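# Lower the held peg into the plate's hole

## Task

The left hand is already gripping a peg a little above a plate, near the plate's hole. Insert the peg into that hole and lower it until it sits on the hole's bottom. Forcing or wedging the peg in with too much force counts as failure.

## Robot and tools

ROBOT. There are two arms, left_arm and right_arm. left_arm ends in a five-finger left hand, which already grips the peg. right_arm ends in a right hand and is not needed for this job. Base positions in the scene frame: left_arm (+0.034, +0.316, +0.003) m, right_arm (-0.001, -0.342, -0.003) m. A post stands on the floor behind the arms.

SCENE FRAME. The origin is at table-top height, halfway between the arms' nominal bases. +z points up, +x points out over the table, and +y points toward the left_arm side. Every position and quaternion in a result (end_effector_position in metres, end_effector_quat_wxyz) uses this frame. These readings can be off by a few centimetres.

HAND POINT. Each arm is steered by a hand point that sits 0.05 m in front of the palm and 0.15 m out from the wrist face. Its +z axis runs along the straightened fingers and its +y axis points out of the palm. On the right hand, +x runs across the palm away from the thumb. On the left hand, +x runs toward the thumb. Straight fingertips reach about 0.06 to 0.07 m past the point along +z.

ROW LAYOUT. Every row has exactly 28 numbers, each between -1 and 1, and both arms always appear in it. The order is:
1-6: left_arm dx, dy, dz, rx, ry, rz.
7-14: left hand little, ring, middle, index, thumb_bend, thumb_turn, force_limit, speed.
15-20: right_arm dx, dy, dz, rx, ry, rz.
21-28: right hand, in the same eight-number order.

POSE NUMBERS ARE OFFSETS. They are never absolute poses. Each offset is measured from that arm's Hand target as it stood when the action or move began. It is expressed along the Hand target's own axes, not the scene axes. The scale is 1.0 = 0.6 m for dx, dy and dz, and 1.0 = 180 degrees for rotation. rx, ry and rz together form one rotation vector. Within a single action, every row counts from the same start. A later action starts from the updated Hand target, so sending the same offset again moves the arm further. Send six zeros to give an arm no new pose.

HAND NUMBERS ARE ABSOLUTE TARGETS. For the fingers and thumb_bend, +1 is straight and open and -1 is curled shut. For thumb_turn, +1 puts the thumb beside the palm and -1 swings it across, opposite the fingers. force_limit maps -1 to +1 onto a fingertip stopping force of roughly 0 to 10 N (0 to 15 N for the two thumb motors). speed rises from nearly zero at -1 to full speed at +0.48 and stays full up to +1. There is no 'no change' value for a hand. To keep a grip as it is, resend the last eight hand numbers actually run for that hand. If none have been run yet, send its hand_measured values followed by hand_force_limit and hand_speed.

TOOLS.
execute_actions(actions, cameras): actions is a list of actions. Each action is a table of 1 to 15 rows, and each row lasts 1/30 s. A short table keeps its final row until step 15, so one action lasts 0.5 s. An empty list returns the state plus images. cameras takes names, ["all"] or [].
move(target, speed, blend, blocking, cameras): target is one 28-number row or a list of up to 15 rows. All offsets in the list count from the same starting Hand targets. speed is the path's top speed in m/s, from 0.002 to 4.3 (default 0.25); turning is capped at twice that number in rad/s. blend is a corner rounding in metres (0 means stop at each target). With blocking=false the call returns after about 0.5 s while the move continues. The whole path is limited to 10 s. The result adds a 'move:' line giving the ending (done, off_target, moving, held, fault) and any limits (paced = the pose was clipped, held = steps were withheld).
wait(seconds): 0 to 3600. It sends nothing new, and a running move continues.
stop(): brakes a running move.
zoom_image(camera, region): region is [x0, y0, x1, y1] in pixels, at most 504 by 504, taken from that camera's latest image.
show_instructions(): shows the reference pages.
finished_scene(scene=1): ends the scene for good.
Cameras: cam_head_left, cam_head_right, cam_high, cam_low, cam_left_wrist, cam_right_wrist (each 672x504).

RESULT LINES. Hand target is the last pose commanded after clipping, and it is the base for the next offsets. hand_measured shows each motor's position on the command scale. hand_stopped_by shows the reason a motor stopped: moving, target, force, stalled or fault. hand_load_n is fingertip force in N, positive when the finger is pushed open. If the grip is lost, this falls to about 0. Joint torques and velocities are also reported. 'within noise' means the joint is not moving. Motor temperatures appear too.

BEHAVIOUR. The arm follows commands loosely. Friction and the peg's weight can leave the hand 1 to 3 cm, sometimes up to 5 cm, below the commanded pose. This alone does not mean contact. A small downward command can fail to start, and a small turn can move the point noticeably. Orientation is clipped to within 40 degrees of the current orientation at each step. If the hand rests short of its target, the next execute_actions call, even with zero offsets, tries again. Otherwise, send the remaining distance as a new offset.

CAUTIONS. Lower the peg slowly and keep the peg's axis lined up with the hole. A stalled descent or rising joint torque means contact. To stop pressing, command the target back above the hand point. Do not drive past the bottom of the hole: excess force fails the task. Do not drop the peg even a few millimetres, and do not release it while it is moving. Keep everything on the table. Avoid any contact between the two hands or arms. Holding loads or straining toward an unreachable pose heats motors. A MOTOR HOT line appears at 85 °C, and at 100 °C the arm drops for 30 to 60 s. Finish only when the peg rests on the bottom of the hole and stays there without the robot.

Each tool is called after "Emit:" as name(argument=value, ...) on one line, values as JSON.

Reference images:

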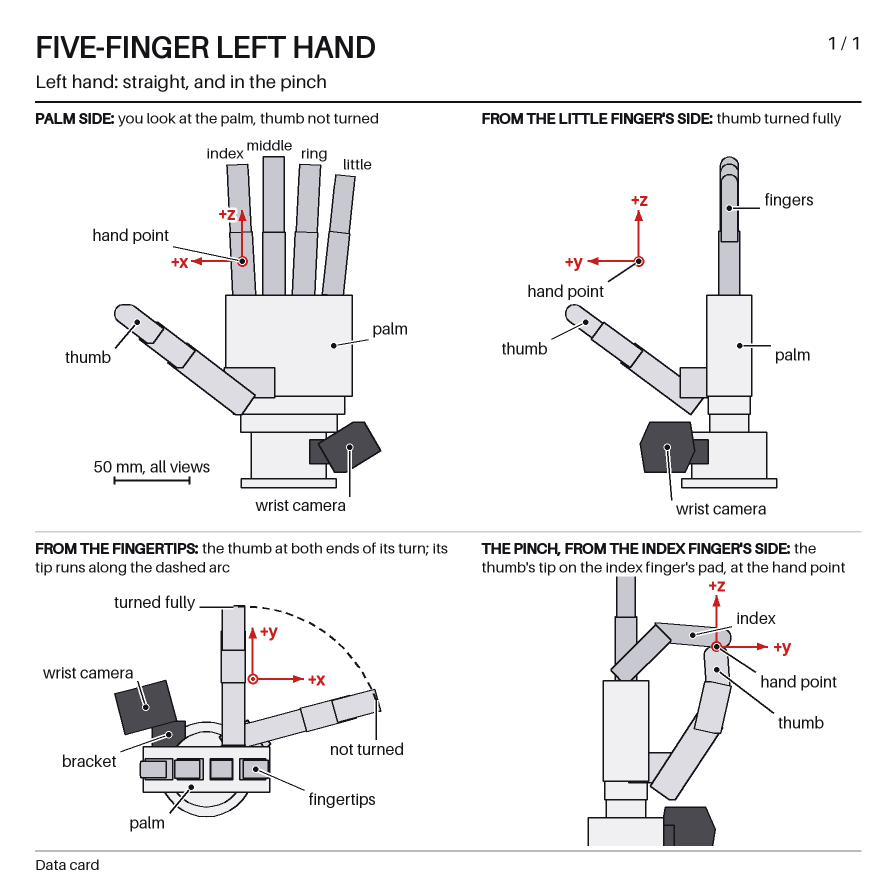

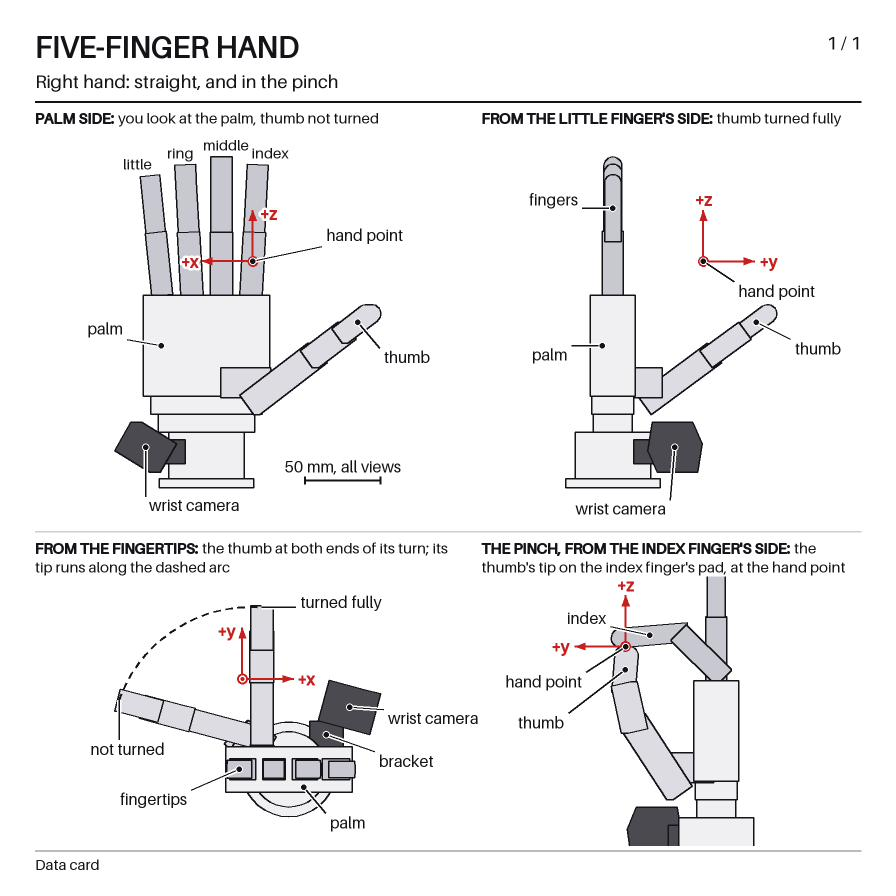

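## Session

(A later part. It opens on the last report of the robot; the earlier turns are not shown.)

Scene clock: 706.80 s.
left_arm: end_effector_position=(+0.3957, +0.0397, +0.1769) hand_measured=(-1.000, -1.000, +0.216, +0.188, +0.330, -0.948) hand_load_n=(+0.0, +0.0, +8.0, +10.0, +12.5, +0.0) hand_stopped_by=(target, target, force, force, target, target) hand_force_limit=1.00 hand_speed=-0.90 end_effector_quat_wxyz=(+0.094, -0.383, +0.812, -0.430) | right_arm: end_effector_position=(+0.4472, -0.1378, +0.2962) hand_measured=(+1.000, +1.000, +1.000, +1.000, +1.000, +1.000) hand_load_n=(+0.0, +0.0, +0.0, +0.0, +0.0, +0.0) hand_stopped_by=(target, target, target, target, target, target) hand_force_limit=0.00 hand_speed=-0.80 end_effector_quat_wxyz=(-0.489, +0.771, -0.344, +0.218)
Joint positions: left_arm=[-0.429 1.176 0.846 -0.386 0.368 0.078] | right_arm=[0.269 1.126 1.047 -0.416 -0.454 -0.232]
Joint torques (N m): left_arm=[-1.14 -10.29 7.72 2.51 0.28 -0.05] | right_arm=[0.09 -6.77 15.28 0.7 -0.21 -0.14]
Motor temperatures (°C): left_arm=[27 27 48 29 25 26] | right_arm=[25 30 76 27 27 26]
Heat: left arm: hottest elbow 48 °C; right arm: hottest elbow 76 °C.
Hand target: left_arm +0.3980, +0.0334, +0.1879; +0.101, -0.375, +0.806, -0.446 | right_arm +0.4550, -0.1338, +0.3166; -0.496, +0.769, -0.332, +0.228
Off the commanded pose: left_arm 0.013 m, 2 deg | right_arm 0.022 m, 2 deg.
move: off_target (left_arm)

Emit:
move(target=[[0.0028,0.0092,-0.0115,0,0,0,-1.0,-1.0,0.216,0.188,0.324,-0.948,1.0,-0.9,0,0,0,0,0,0,1,1,1,1,1,1,0,-0.8]], speed=0.04, cameras=["cam_head_left","cam_head_right","cam_low","cam_left_wrist","cam_right_wrist"])

Emit:
zoom_image(camera="cam_left_wrist", region=[180, 120, 240, 180])

Emit:
zoom_image(camera="cam_left_wrist", region=[180, 190, 240, 250])

Emit:
zoom_image(camera="cam_low", region=[400, 210, 450, 260])

Emit:
zoom_image(camera="cam_head_left", region=[325, 190, 370, 240])

Emit:
zoom_image(camera="cam_right_wrist", region=[400, 300, 490, 390])

Scene clock: 716.67 s.
left_arm: end_effector_position=(+0.3895, +0.0426, +0.1734) hand_measured=(-1.000, -1.000, +0.216, +0.188, +0.330, -0.948) hand_load_n=(+0.0, +0.0, +8.5, +10.0, +12.5, +0.0) hand_stopped_by=(target, target, force, force, target, target) hand_force_limit=1.00 hand_speed=-0.90 end_effector_quat_wxyz=(+0.093, -0.383, +0.813, -0.429) | right_arm: end_effector_position=(+0.4472, -0.1378, +0.2962) hand_measured=(+1.000, +1.000, +1.000, +1.000, +1.000, +1.000) hand_load_n=(+0.0, +0.0, +0.0, +0.0, +0.0, +0.0) hand_stopped_by=(target, target, target, target, target, target) hand_force_limit=0.00 hand_speed=-0.80 end_effector_quat_wxyz=(-0.489, +0.771, -0.344, +0.218)
Joint positions: left_arm=[-0.429 1.162 0.827 -0.386 0.368 0.078] | right_arm=[0.269 1.126 1.047 -0.416 -0.454 -0.232]
Joint torques (N m): left_arm=[-1.08 -10.46 7.73 2.11 0.4 -0.06] | right_arm=[0.09 -6.77 15.27 0.7 -0.22 -0.14]
Motor temperatures (°C): left_arm=[27 27 47 29 25 26] | right_arm=[25 30 77 27 27 26]
Heat: left arm: hottest elbow 47 °C; right arm: hottest elbow 77 °C.
Hand target: left_arm +0.3906, +0.0384, +0.1880; +0.101, -0.375, +0.806, -0.446 | right_arm +0.4550, -0.1338, +0.3166; -0.496, +0.769, -0.332, +0.228
Off the commanded pose: left_arm 0.015 m, 3 deg | right_arm 0.022 m, 2 deg.
move: off_target (left_arm)
cam_left_wrist: T_world_to_cam=[[0.37249, -0.5027, 0.78009, -0.25821], [-0.92791, -0.21557, 0.30416, 0.32082], [0.01526, -0.83715, -0.54676, 0.2386]] pos_world=[0.39024, 0.13909, 0.2343]
cam_right_wrist: T_world_to_cam=[[-0.13288, -0.42705, -0.89441, 0.26733], [-0.95914, 0.28283, 0.00745, 0.47299], [0.24979, 0.85886, -0.44718, 0.25716]] pos_world=[0.42495, -0.24047, 0.35057]

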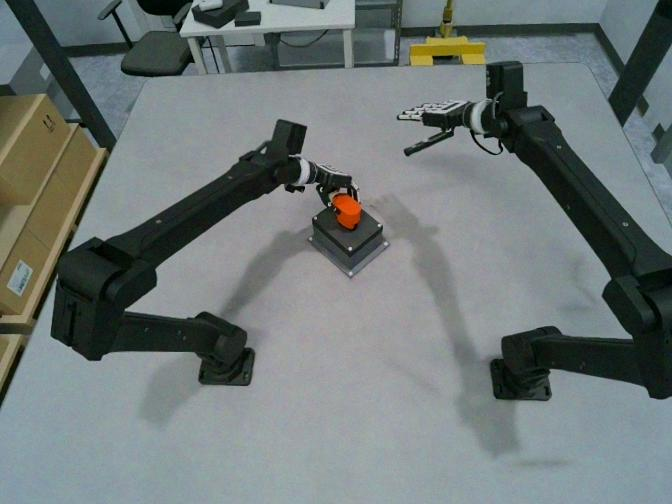

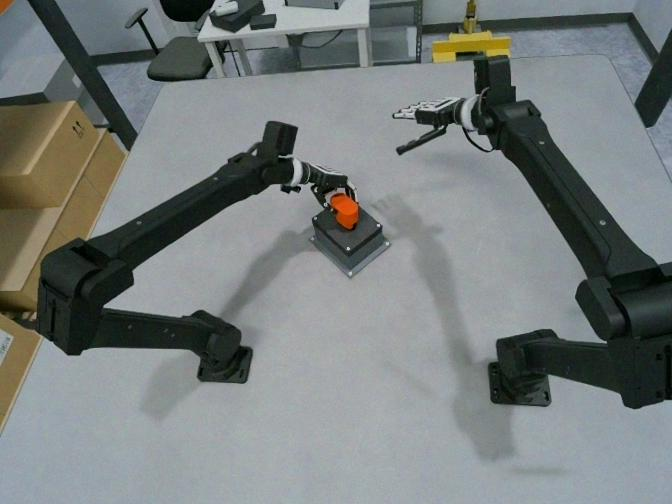

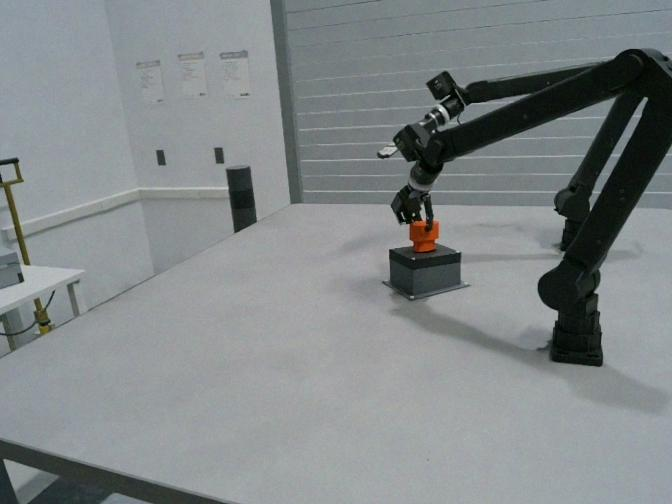

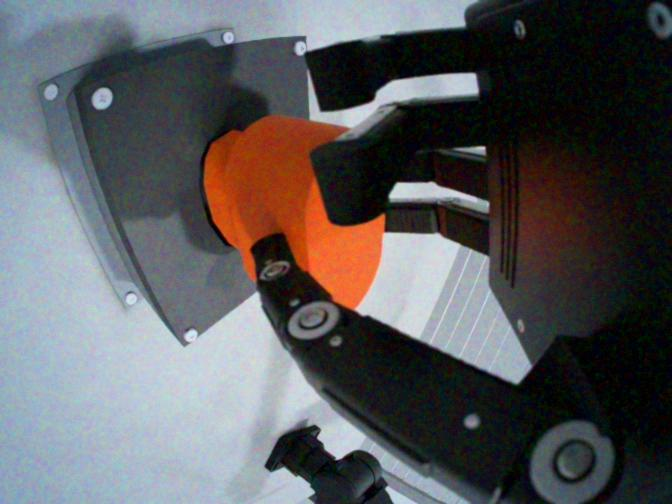

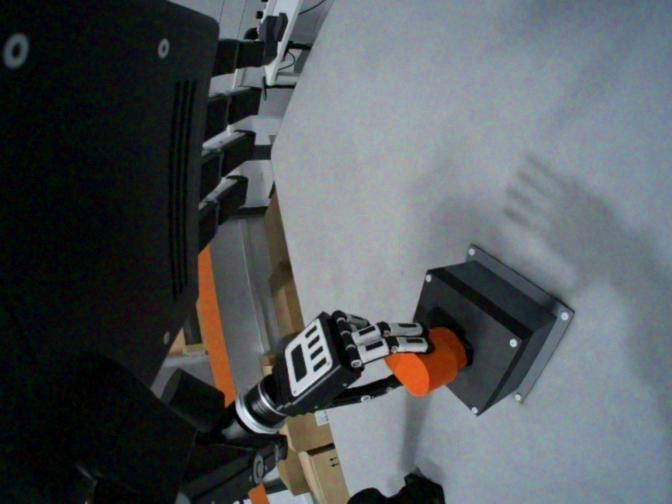

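Scaled by 8.400 from the camera's image (finer frame: 960x720).

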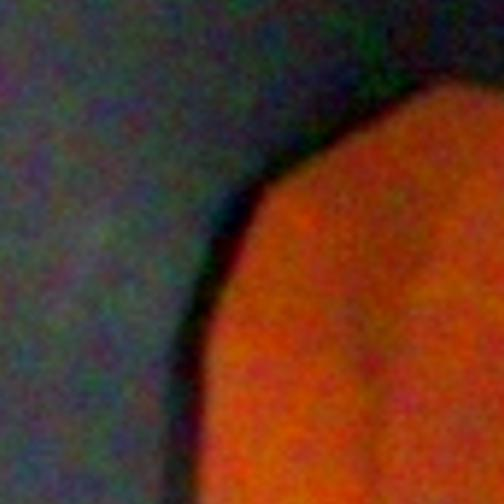

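Scaled by 8.400 from the camera's image (finer frame: 960x720).

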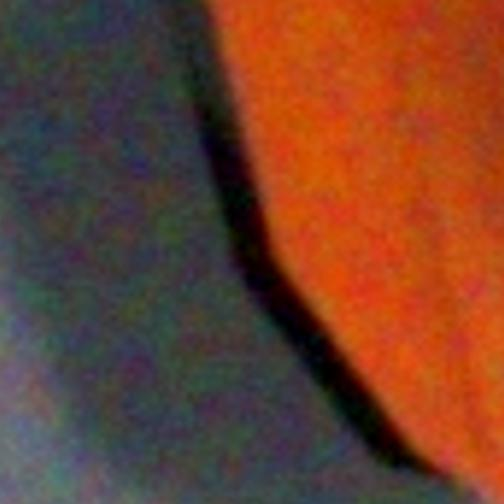

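Scaled by 10.080 from the camera's image (finer frame: 960x720).

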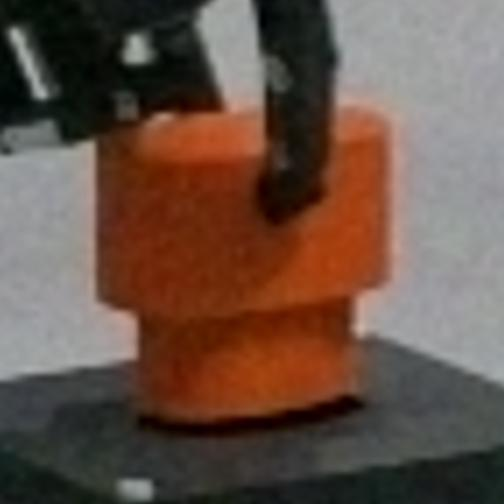

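Scaled by 10.080 from the camera's image (finer frame: 960x720).

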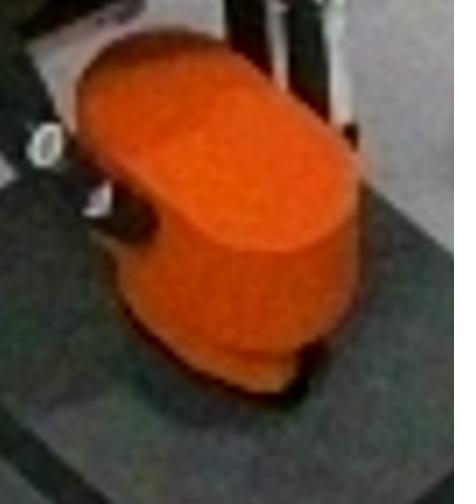

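Scaled by 5.600 from the camera's image (finer frame: 960x720).

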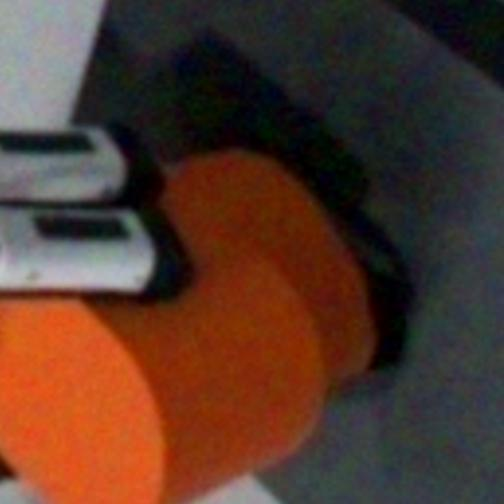

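Emit:
move(target=[[-0.0017,0.0067,0.0077,0,0,0,-1.0,-1.0,0.216,0.188,0.324,-0.948,1.0,-0.9,0,0,0,0,0,0,1,1,1,1,1,1,0,-0.8]], speed=0.03, cameras=["cam_low","cam_left_wrist","cam_head_left"])

Emit:
zoom_image(camera="cam_left_wrist", region=[170, 110, 270, 260])

Emit:
zoom_image(camera="cam_low", region=[400, 210, 450, 260])

Emit:
zoom_image(camera="cam_head_left", region=[325, 190, 370, 240])

Scene clock: 737.83 s.
left_arm: end_effector_position=(+0.3893, +0.0427, +0.1709) hand_measured=(-1.000, -1.000, +0.216, +0.188, +0.330, -0.948) hand_load_n=(+0.0, +0.0, +8.5, +10.0, +12.5, +0.0) hand_stopped_by=(target, target, force, force, target, target) hand_force_limit=1.00 hand_speed=-0.90 end_effector_quat_wxyz=(+0.094, -0.383, +0.812, -0.430) | right_arm: end_effector_position=(+0.4472, -0.1378, +0.2962) hand_measured=(+1.000, +1.000, +1.000, +1.000, +1.000, +1.000) hand_load_n=(+0.0, +0.0, +0.0, +0.0, +0.5, +0.0) hand_stopped_by=(target, target, target, target, target, target) hand_force_limit=0.00 hand_speed=-0.80 end_effector_quat_wxyz=(-0.489, +0.771, -0.344, +0.218)
Joint positions: left_arm=[-0.429 1.162 0.819 -0.373 0.368 0.078] | right_arm=[0.269 1.126 1.047 -0.416 -0.454 -0.232]
Joint torques (N m): left_arm=[-1.32 -9.99 7.62 2.41 0.35 -0.07] | right_arm=[0.09 -6.71 15.27 0.72 -0.22 -0.14]
Motor temperatures (°C): left_arm=[27 28 43 29 25 26] | right_arm=[25 29 77 27 27 26]
Heat: left arm: hottest elbow 43 °C; right arm: hottest elbow 77 °C.
Hand target: left_arm +0.3916, +0.0374, +0.1819; +0.101, -0.375, +0.806, -0.446 | right_arm +0.4550, -0.1338, +0.3166; -0.496, +0.769, -0.332, +0.228
Off the commanded pose: left_arm 0.012 m, 2 deg | right_arm 0.022 m, 2 deg.
move: off_target (left_arm)
cam_left_wrist: T_world_to_cam=[[0.36973, -0.5014, 0.78224, -0.25547], [-0.92898, -0.21501, 0.30127, 0.32232], [0.01714, -0.83807, -0.54529, 0.23635]] pos_world=[0.38984, 0.13929, 0.23161]
Images, in order (width x height): cam_head_left 672x504, cam_low 672x504, cam_left_wrist 672x504.

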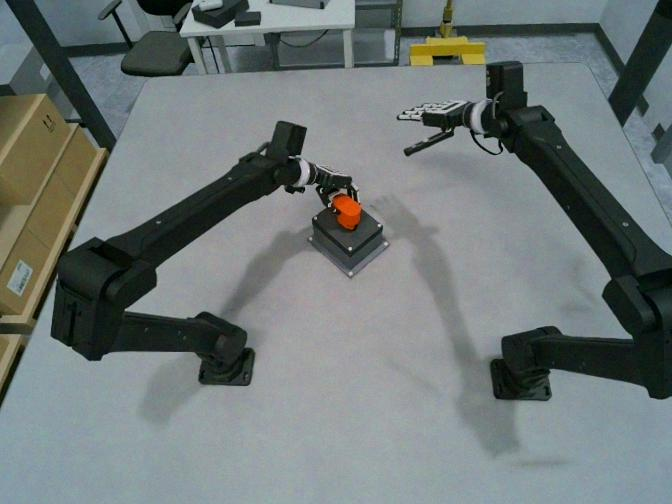

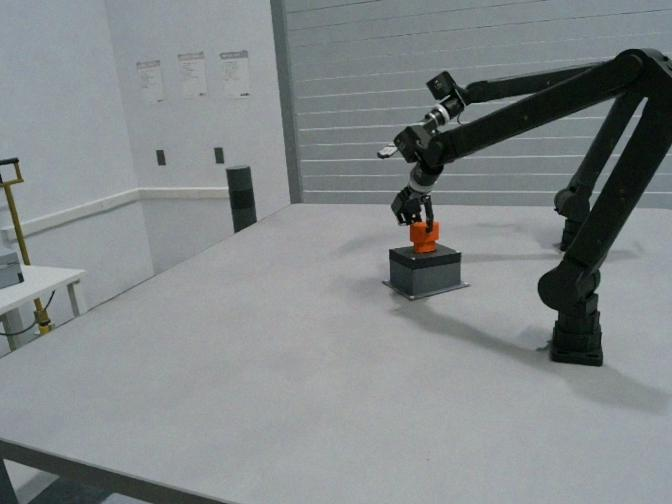

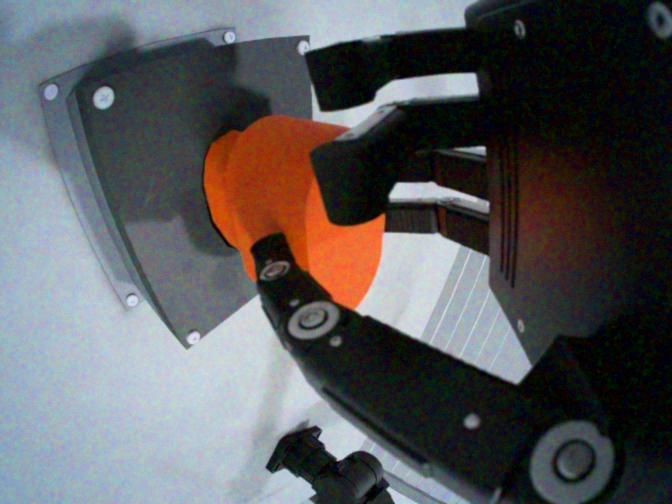

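Scaled by 3.360 from the camera's image (finer frame: 960x720).

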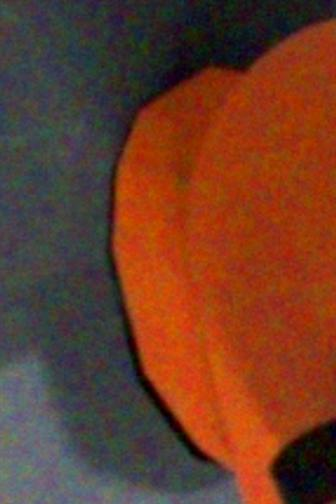

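Scaled by 10.080 from the camera's image (finer frame: 960x720).

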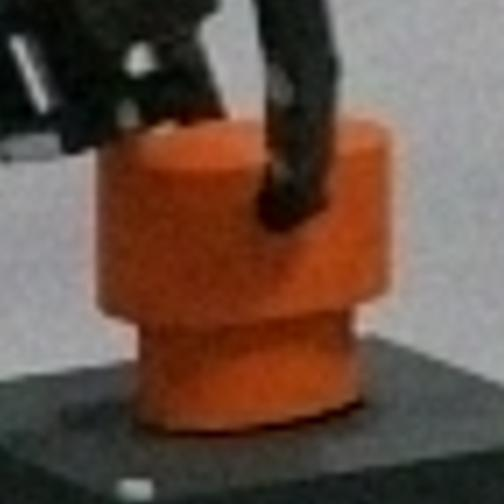

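Scaled by 10.080 from the camera's image (finer frame: 960x720).

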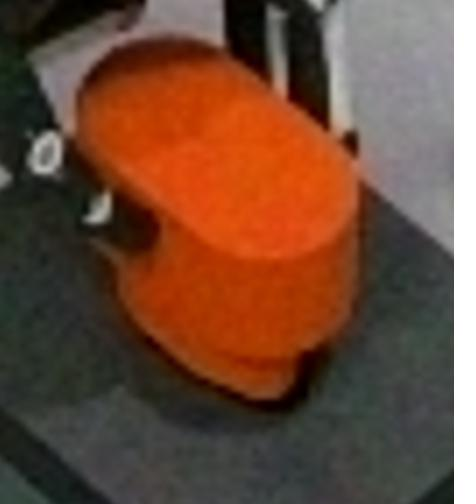

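Emit:
zoom_image(camera="cam_low", region=[410, 235, 440, 260])

Emit:
zoom_image(camera="cam_left_wrist", region=[190, 120, 250, 180])

Emit:
zoom_image(camera="cam_left_wrist", region=[190, 190, 250, 250])

Emit:
zoom_image(camera="cam_head_left", region=[330, 210, 365, 240])

Scaled by 16.800 from the camera's image (finer frame: 960x720).

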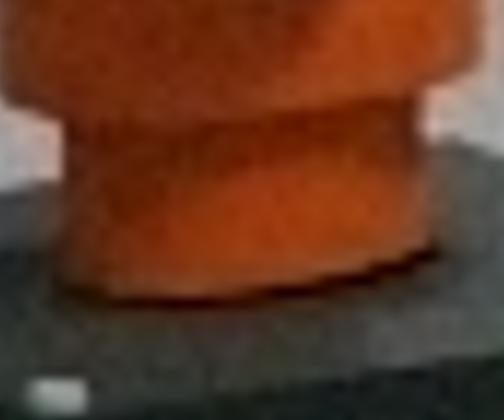

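Scaled by 8.400 from the camera's image (finer frame: 960x720).

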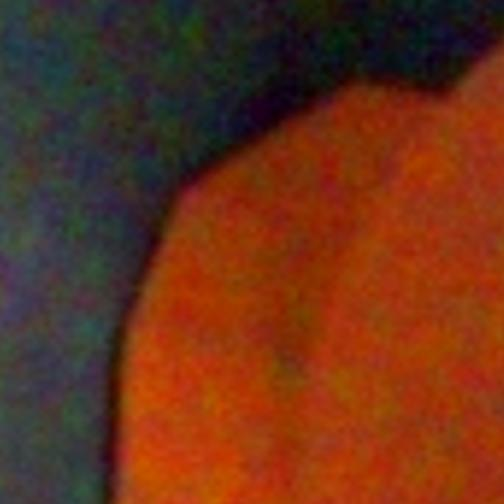

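Scaled by 8.400 from the camera's image (finer frame: 960x720).

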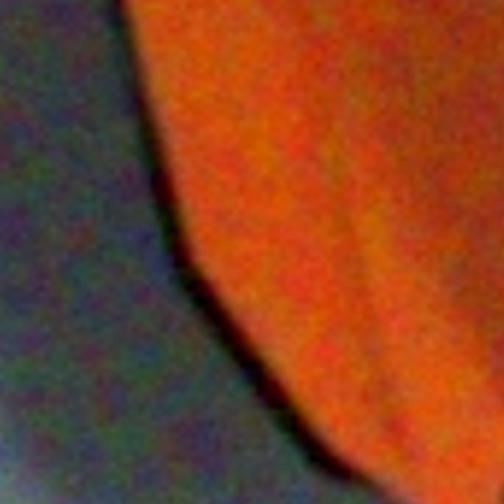

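Scaled by 14.400 from the camera's image (finer frame: 960x720).

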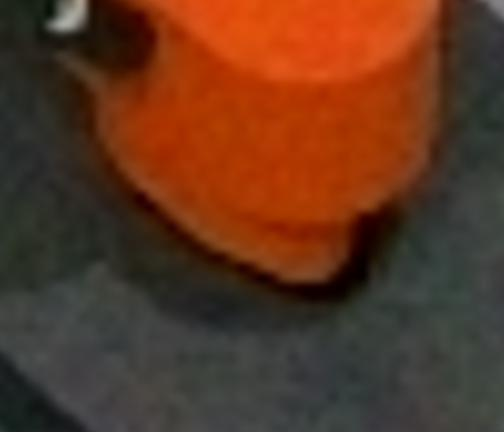

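Emit:
move(target=[[0.0065,0.0003,0.0014,0,0,0,-1.0,-1.0,0.216,0.188,0.324,-0.948,1.0,-0.9,0,0,0,0,0,0,1,1,1,1,1,1,0,-0.8]], speed=0.03, cameras=["cam_low","cam_left_wrist","cam_head_left"])

Emit:
zoom_image(camera="cam_low", region=[410, 235, 440, 260])

Emit:
zoom_image(camera="cam_left_wrist", region=[190, 120, 250, 180])

Emit:
zoom_image(camera="cam_left_wrist", region=[190, 190, 250, 250])

Emit:
zoom_image(camera="cam_head_left", region=[330, 210, 365, 240])

Scene clock: 754.30 s.
left_arm: end_effector_position=(+0.3888, +0.0409, +0.1711) hand_measured=(-1.000, -1.000, +0.216, +0.188, +0.330, -0.948) hand_load_n=(+0.0, +0.0, +8.5, +10.0, +13.0, +0.0) hand_stopped_by=(target, target, force, force, target, target) hand_force_limit=1.00 hand_speed=-0.90 end_effector_quat_wxyz=(+0.094, -0.382, +0.812, -0.431) | right_arm: end_effector_position=(+0.4472, -0.1378, +0.2962) hand_measured=(+1.000, +1.000, +1.000, +1.000, +1.000, +1.000) hand_load_n=(+0.0, +0.0, +0.0, +0.0, +0.0, +0.0) hand_stopped_by=(target, target, target, target, target, target) hand_force_limit=0.00 hand_speed=-0.80 end_effector_quat_wxyz=(-0.489, +0.771, -0.344, +0.218)
Joint positions: left_arm=[-0.434 1.162 0.819 -0.371 0.364 0.075] | right_arm=[0.269 1.126 1.047 -0.416 -0.454 -0.232]
Joint torques (N m): left_arm=[-1.61 -10.4 7.38 2.36 0.16 -0.08] | right_arm=[0.09 -6.77 15.27 0.72 -0.22 -0.14]
Motor temperatures (°C): left_arm=[27 28 43 29 25 26] | right_arm=[25 29 77 27 27 26]
Heat: left arm: hottest elbow 43 °C; right arm: hottest elbow 77 °C.
Hand target: left_arm +0.3892, +0.0343, +0.1820; +0.101, -0.375, +0.806, -0.446 | right_arm +0.4550, -0.1338, +0.3166; -0.496, +0.769, -0.332, +0.228
Off the commanded pose: left_arm 0.013 m, 2 deg | right_arm 0.022 m, 2 deg.
move: off_target (left_arm)
cam_left_wrist: T_world_to_cam=[[0.36824, -0.50134, 0.78298, -0.25591], [-0.92957, -0.21441, 0.2999, 0.32178], [0.01753, -0.83826, -0.54499, 0.23477]] pos_world=[0.38924, 0.13749, 0.23181]
Images, in order (width x height): cam_head_left 672x504, cam_low 672x504, cam_left_wrist 672x504.

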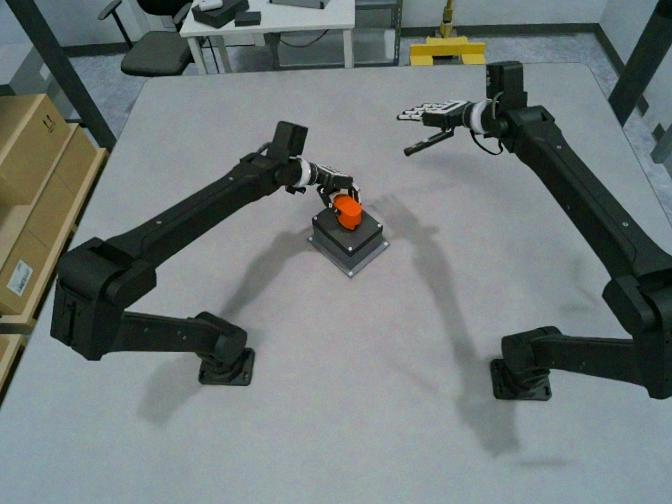

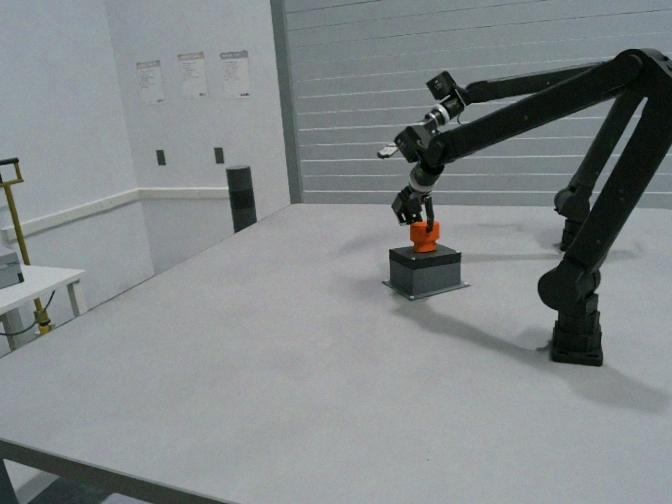

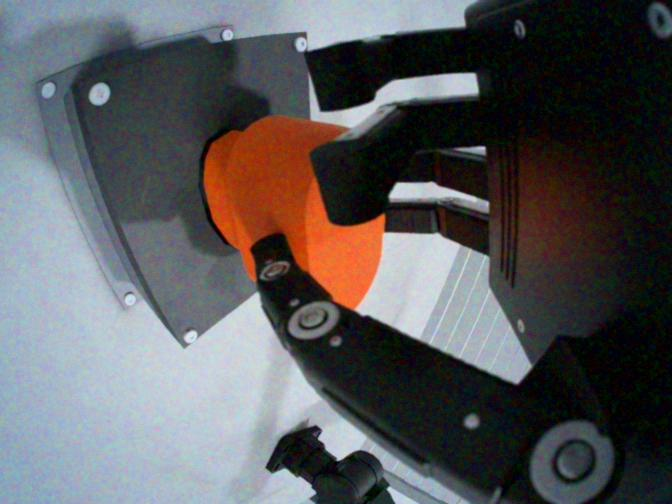

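Scaled by 16.800 from the camera's image (finer frame: 960x720).

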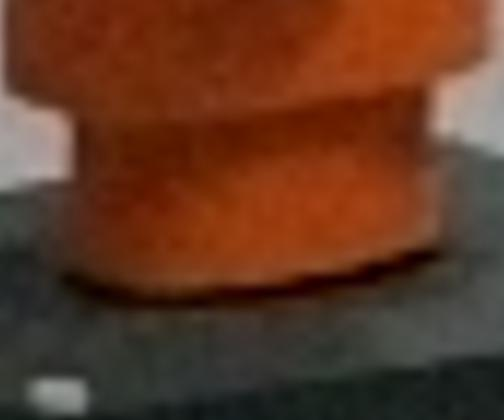

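Scaled by 8.400 from the camera's image (finer frame: 960x720).

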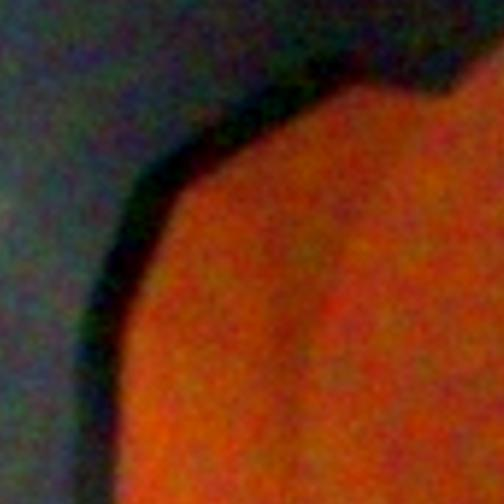

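Scaled by 8.400 from the camera's image (finer frame: 960x720).

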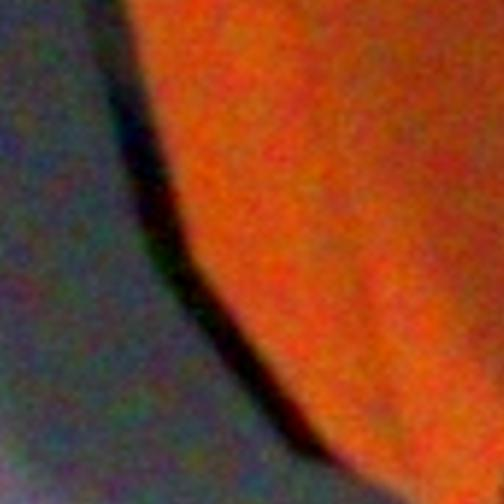

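Scaled by 14.400 from the camera's image (finer frame: 960x720).

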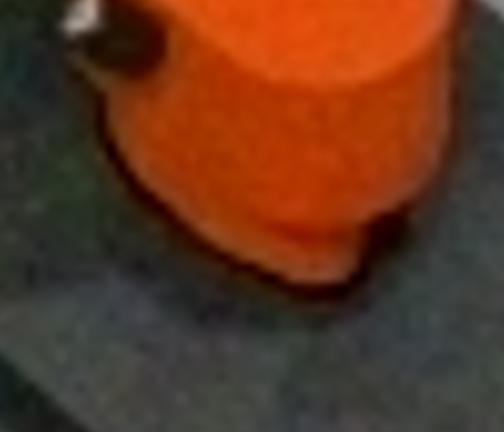

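Emit:
move(target=[[-0.0017,0.0067,0.0077,0,0,0,-1.0,-1.0,0.216,0.188,0.324,-0.948,1.0,-0.9,0,0,0,0,0,0,1,1,1,1,1,1,0,-0.8]], speed=0.03, cameras=["cam_low","cam_left_wrist","cam_head_left"])

Emit:
zoom_image(camera="cam_low", region=[410, 235, 440, 260])

Emit:
zoom_image(camera="cam_left_wrist", region=[180, 110, 260, 260])

Emit:
zoom_image(camera="cam_head_left", region=[330, 210, 365, 240])

Scene clock: 769.77 s.
left_arm: end_effector_position=(+0.3888, +0.0406, +0.1682) hand_measured=(-1.000, -1.000, +0.216, +0.188, +0.330, -0.948) hand_load_n=(+0.0, +0.0, +8.5, +10.0, +12.5, +0.0) hand_stopped_by=(target, target, force, force, target, target) hand_force_limit=1.00 hand_speed=-0.90 end_effector_quat_wxyz=(+0.096, -0.381, +0.811, -0.433) | right_arm: end_effector_position=(+0.4472, -0.1378, +0.2962) hand_measured=(+1.000, +1.000, +1.000, +1.000, +1.000, +1.000) hand_load_n=(+0.0, +0.0, +0.0, +0.0, +0.0, +0.0) hand_stopped_by=(target, target, target, target, target, target) hand_force_limit=0.00 hand_speed=-0.80 end_effector_quat_wxyz=(-0.489, +0.771, -0.344, +0.218)
Joint positions: left_arm=[-0.436 1.162 0.807 -0.351 0.363 0.073] | right_arm=[0.269 1.126 1.047 -0.416 -0.454 -0.232]
Joint torques (N m): left_arm=[-1.08 -9.29 7.61 2.54 0.19 -0.09] | right_arm=[0.09 -6.71 15.28 0.72 -0.21 -0.14]
Motor temperatures (°C): left_arm=[27 28 43 29 25 26] | right_arm=[25 29 78 27 27 26]
Heat: left arm: hottest elbow 43 °C; right arm: hottest elbow 78 °C.
Hand target: left_arm +0.3902, +0.0333, +0.1760; +0.101, -0.375, +0.806, -0.446 | right_arm +0.4550, -0.1338, +0.3166; -0.496, +0.769, -0.332, +0.228
Off the commanded pose: left_arm 0.011 m, 2 deg | right_arm 0.022 m, 2 deg.
move: off_target (left_arm)
cam_left_wrist: T_world_to_cam=[[0.3631, -0.49858, 0.78713, -0.25254], [-0.93149, -0.21409, 0.29409, 0.32431], [0.02189, -0.83999, -0.54216, 0.2308]] pos_world=[0.38874, 0.13739, 0.22853]
Images, in order (width x height): cam_head_left 672x504, cam_low 672x504, cam_left_wrist 672x504.

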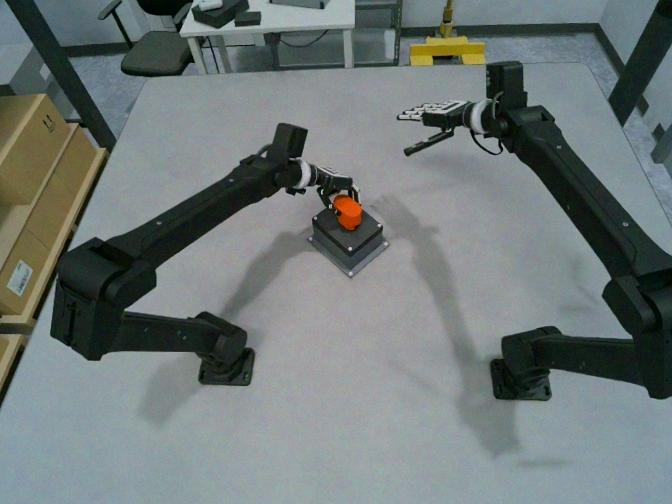

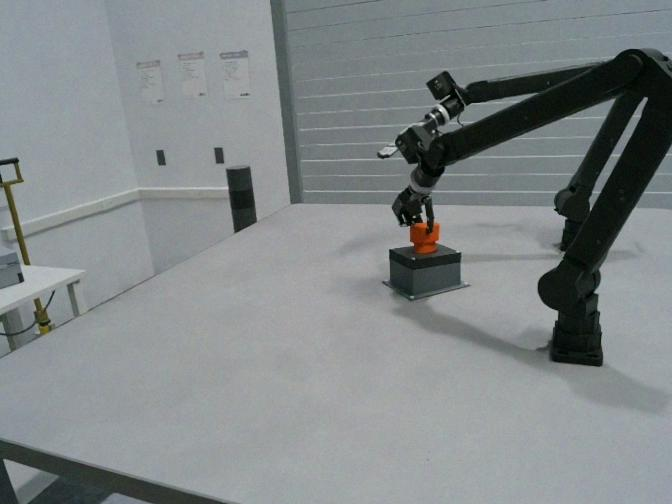

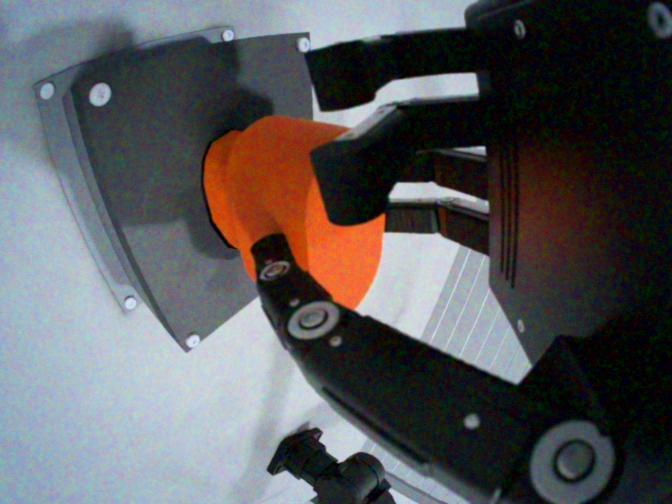

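Scaled by 16.800 from the camera's image (finer frame: 960x720).

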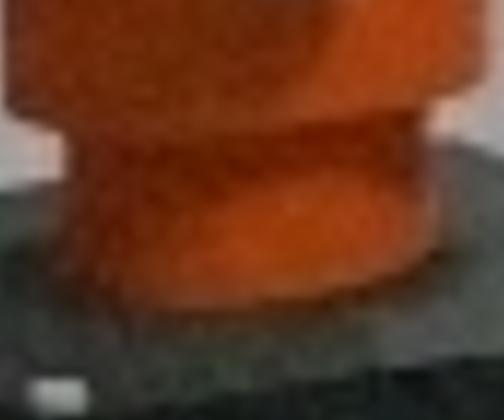

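Scaled by 3.360 from the camera's image (finer frame: 960x720).

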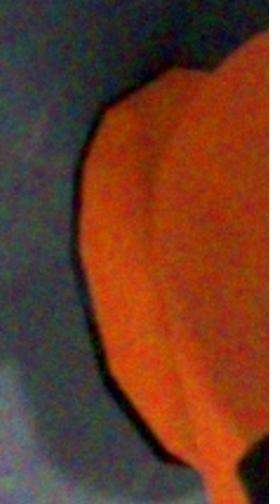

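Scaled by 14.400 from the camera's image (finer frame: 960x720).

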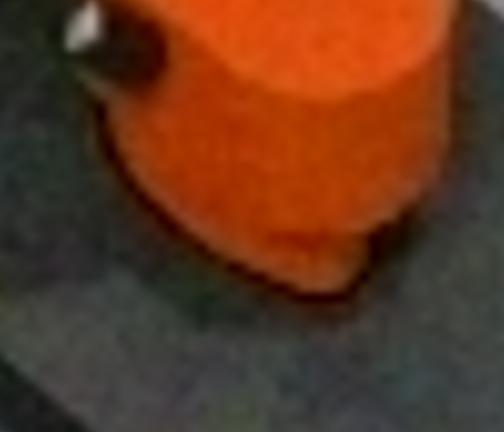

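Emit:
move(target=[[-0.0017,0.0067,0.0077,0,0,0,-1.0,-1.0,0.216,0.188,0.324,-0.948,1.0,-0.9,0,0,0,0,0,0,1,1,1,1,1,1,0,-0.8]], speed=0.03, cameras=["cam_low","cam_left_wrist","cam_head_left"])

Emit:
zoom_image(camera="cam_low", region=[405, 220, 445, 260])

Emit:
zoom_image(camera="cam_left_wrist", region=[180, 110, 260, 260])

Emit:
zoom_image(camera="cam_head_left", region=[330, 210, 365, 240])

Scene clock: 778.33 s.
left_arm: end_effector_position=(+0.3888, +0.0403, +0.1656) hand_measured=(-1.000, -1.000, +0.216, +0.188, +0.330, -0.948) hand_load_n=(+0.0, +0.0, +8.5, +10.0, +12.5, +0.0) hand_stopped_by=(target, target, force, force, target, target) hand_force_limit=1.00 hand_speed=-0.90 end_effector_quat_wxyz=(+0.099, -0.380, +0.810, -0.435) | right_arm: end_effector_position=(+0.4472, -0.1378, +0.2962) hand_measured=(+1.000, +1.000, +1.000, +1.000, +1.000, +1.000) hand_load_n=(+0.0, +0.0, +0.0, +0.0, +0.0, -0.5) hand_stopped_by=(target, target, target, target, target, target) hand_force_limit=0.00 hand_speed=-0.80 end_effector_quat_wxyz=(-0.489, +0.771, -0.344, +0.218)
Joint positions: left_arm=[-0.436 1.162 0.797 -0.334 0.362 0.072] | right_arm=[0.269 1.126 1.047 -0.416 -0.454 -0.232]
Joint torques (N m): left_arm=[-1.32 -8.29 7.64 2.54 0.17 -0.06] | right_arm=[0.09 -6.77 15.27 0.72 -0.22 -0.14]
Motor temperatures (°C): left_arm=[27 28 43 29 25 26] | right_arm=[25 29 78 27 27 26]
Heat: left arm: hottest elbow 43 °C; right arm: hottest elbow 78 °C.
Hand target: left_arm +0.3911, +0.0325, +0.1697; +0.101, -0.376, +0.806, -0.446 | right_arm +0.4550, -0.1338, +0.3166; -0.496, +0.769, -0.332, +0.228
Off the commanded pose: left_arm 0.009 m, 1 deg | right_arm 0.022 m, 2 deg.
move: done
cam_left_wrist: T_world_to_cam=[[0.35871, -0.49591, 0.79082, -0.24978], [-0.93309, -0.21397, 0.28907, 0.32657], [0.02586, -0.8416, -0.53948, 0.22728]] pos_world=[0.38844, 0.13729, 0.22575]
Images, in order (width x height): cam_head_left 672x504, cam_low 672x504, cam_left_wrist 672x504.

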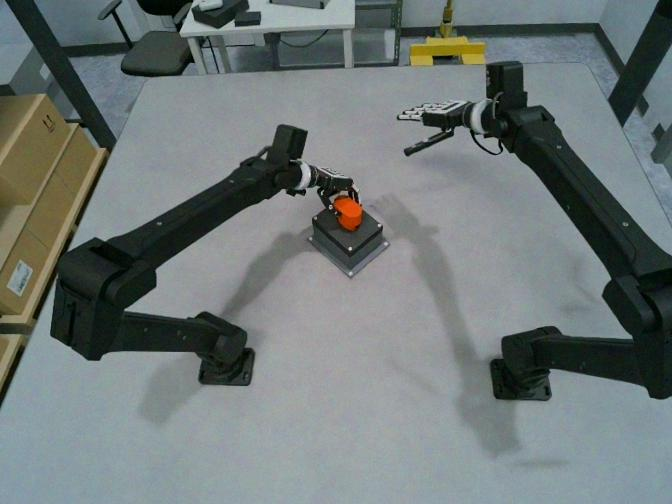

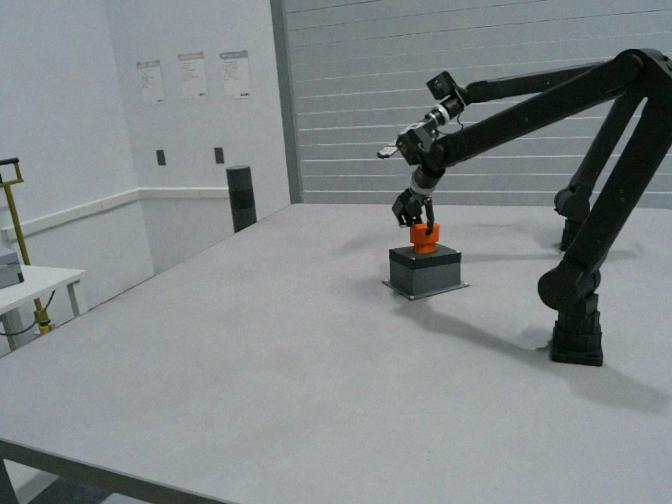

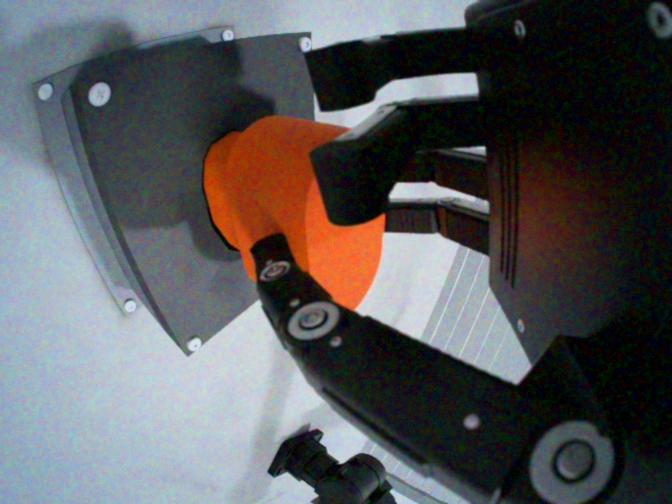

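Scaled by 12.600 from the camera's image (finer frame: 960x720).

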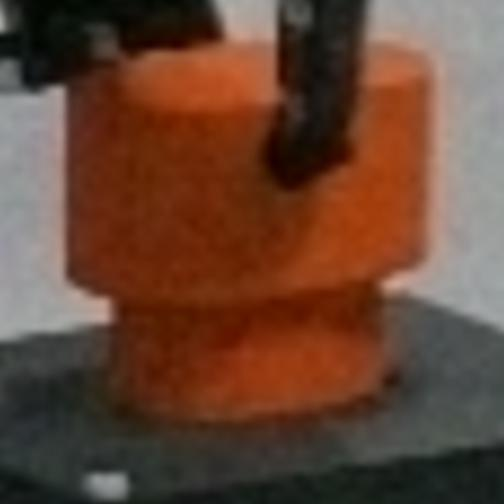

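Scaled by 3.360 from the camera's image (finer frame: 960x720).

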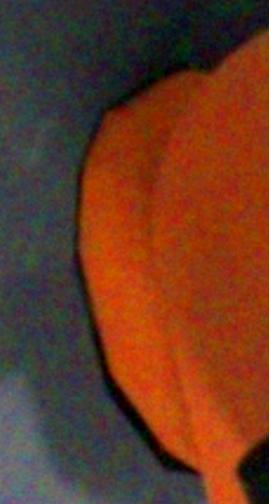

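Scaled by 14.400 from the camera's image (finer frame: 960x720).

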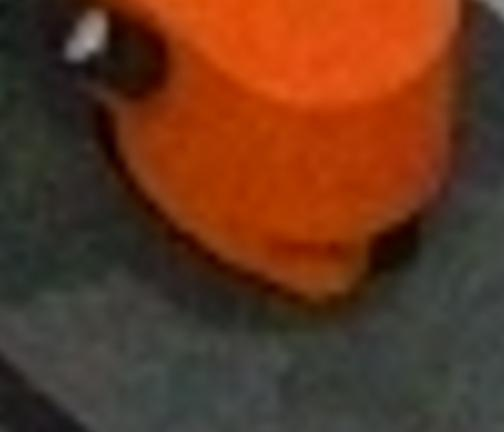

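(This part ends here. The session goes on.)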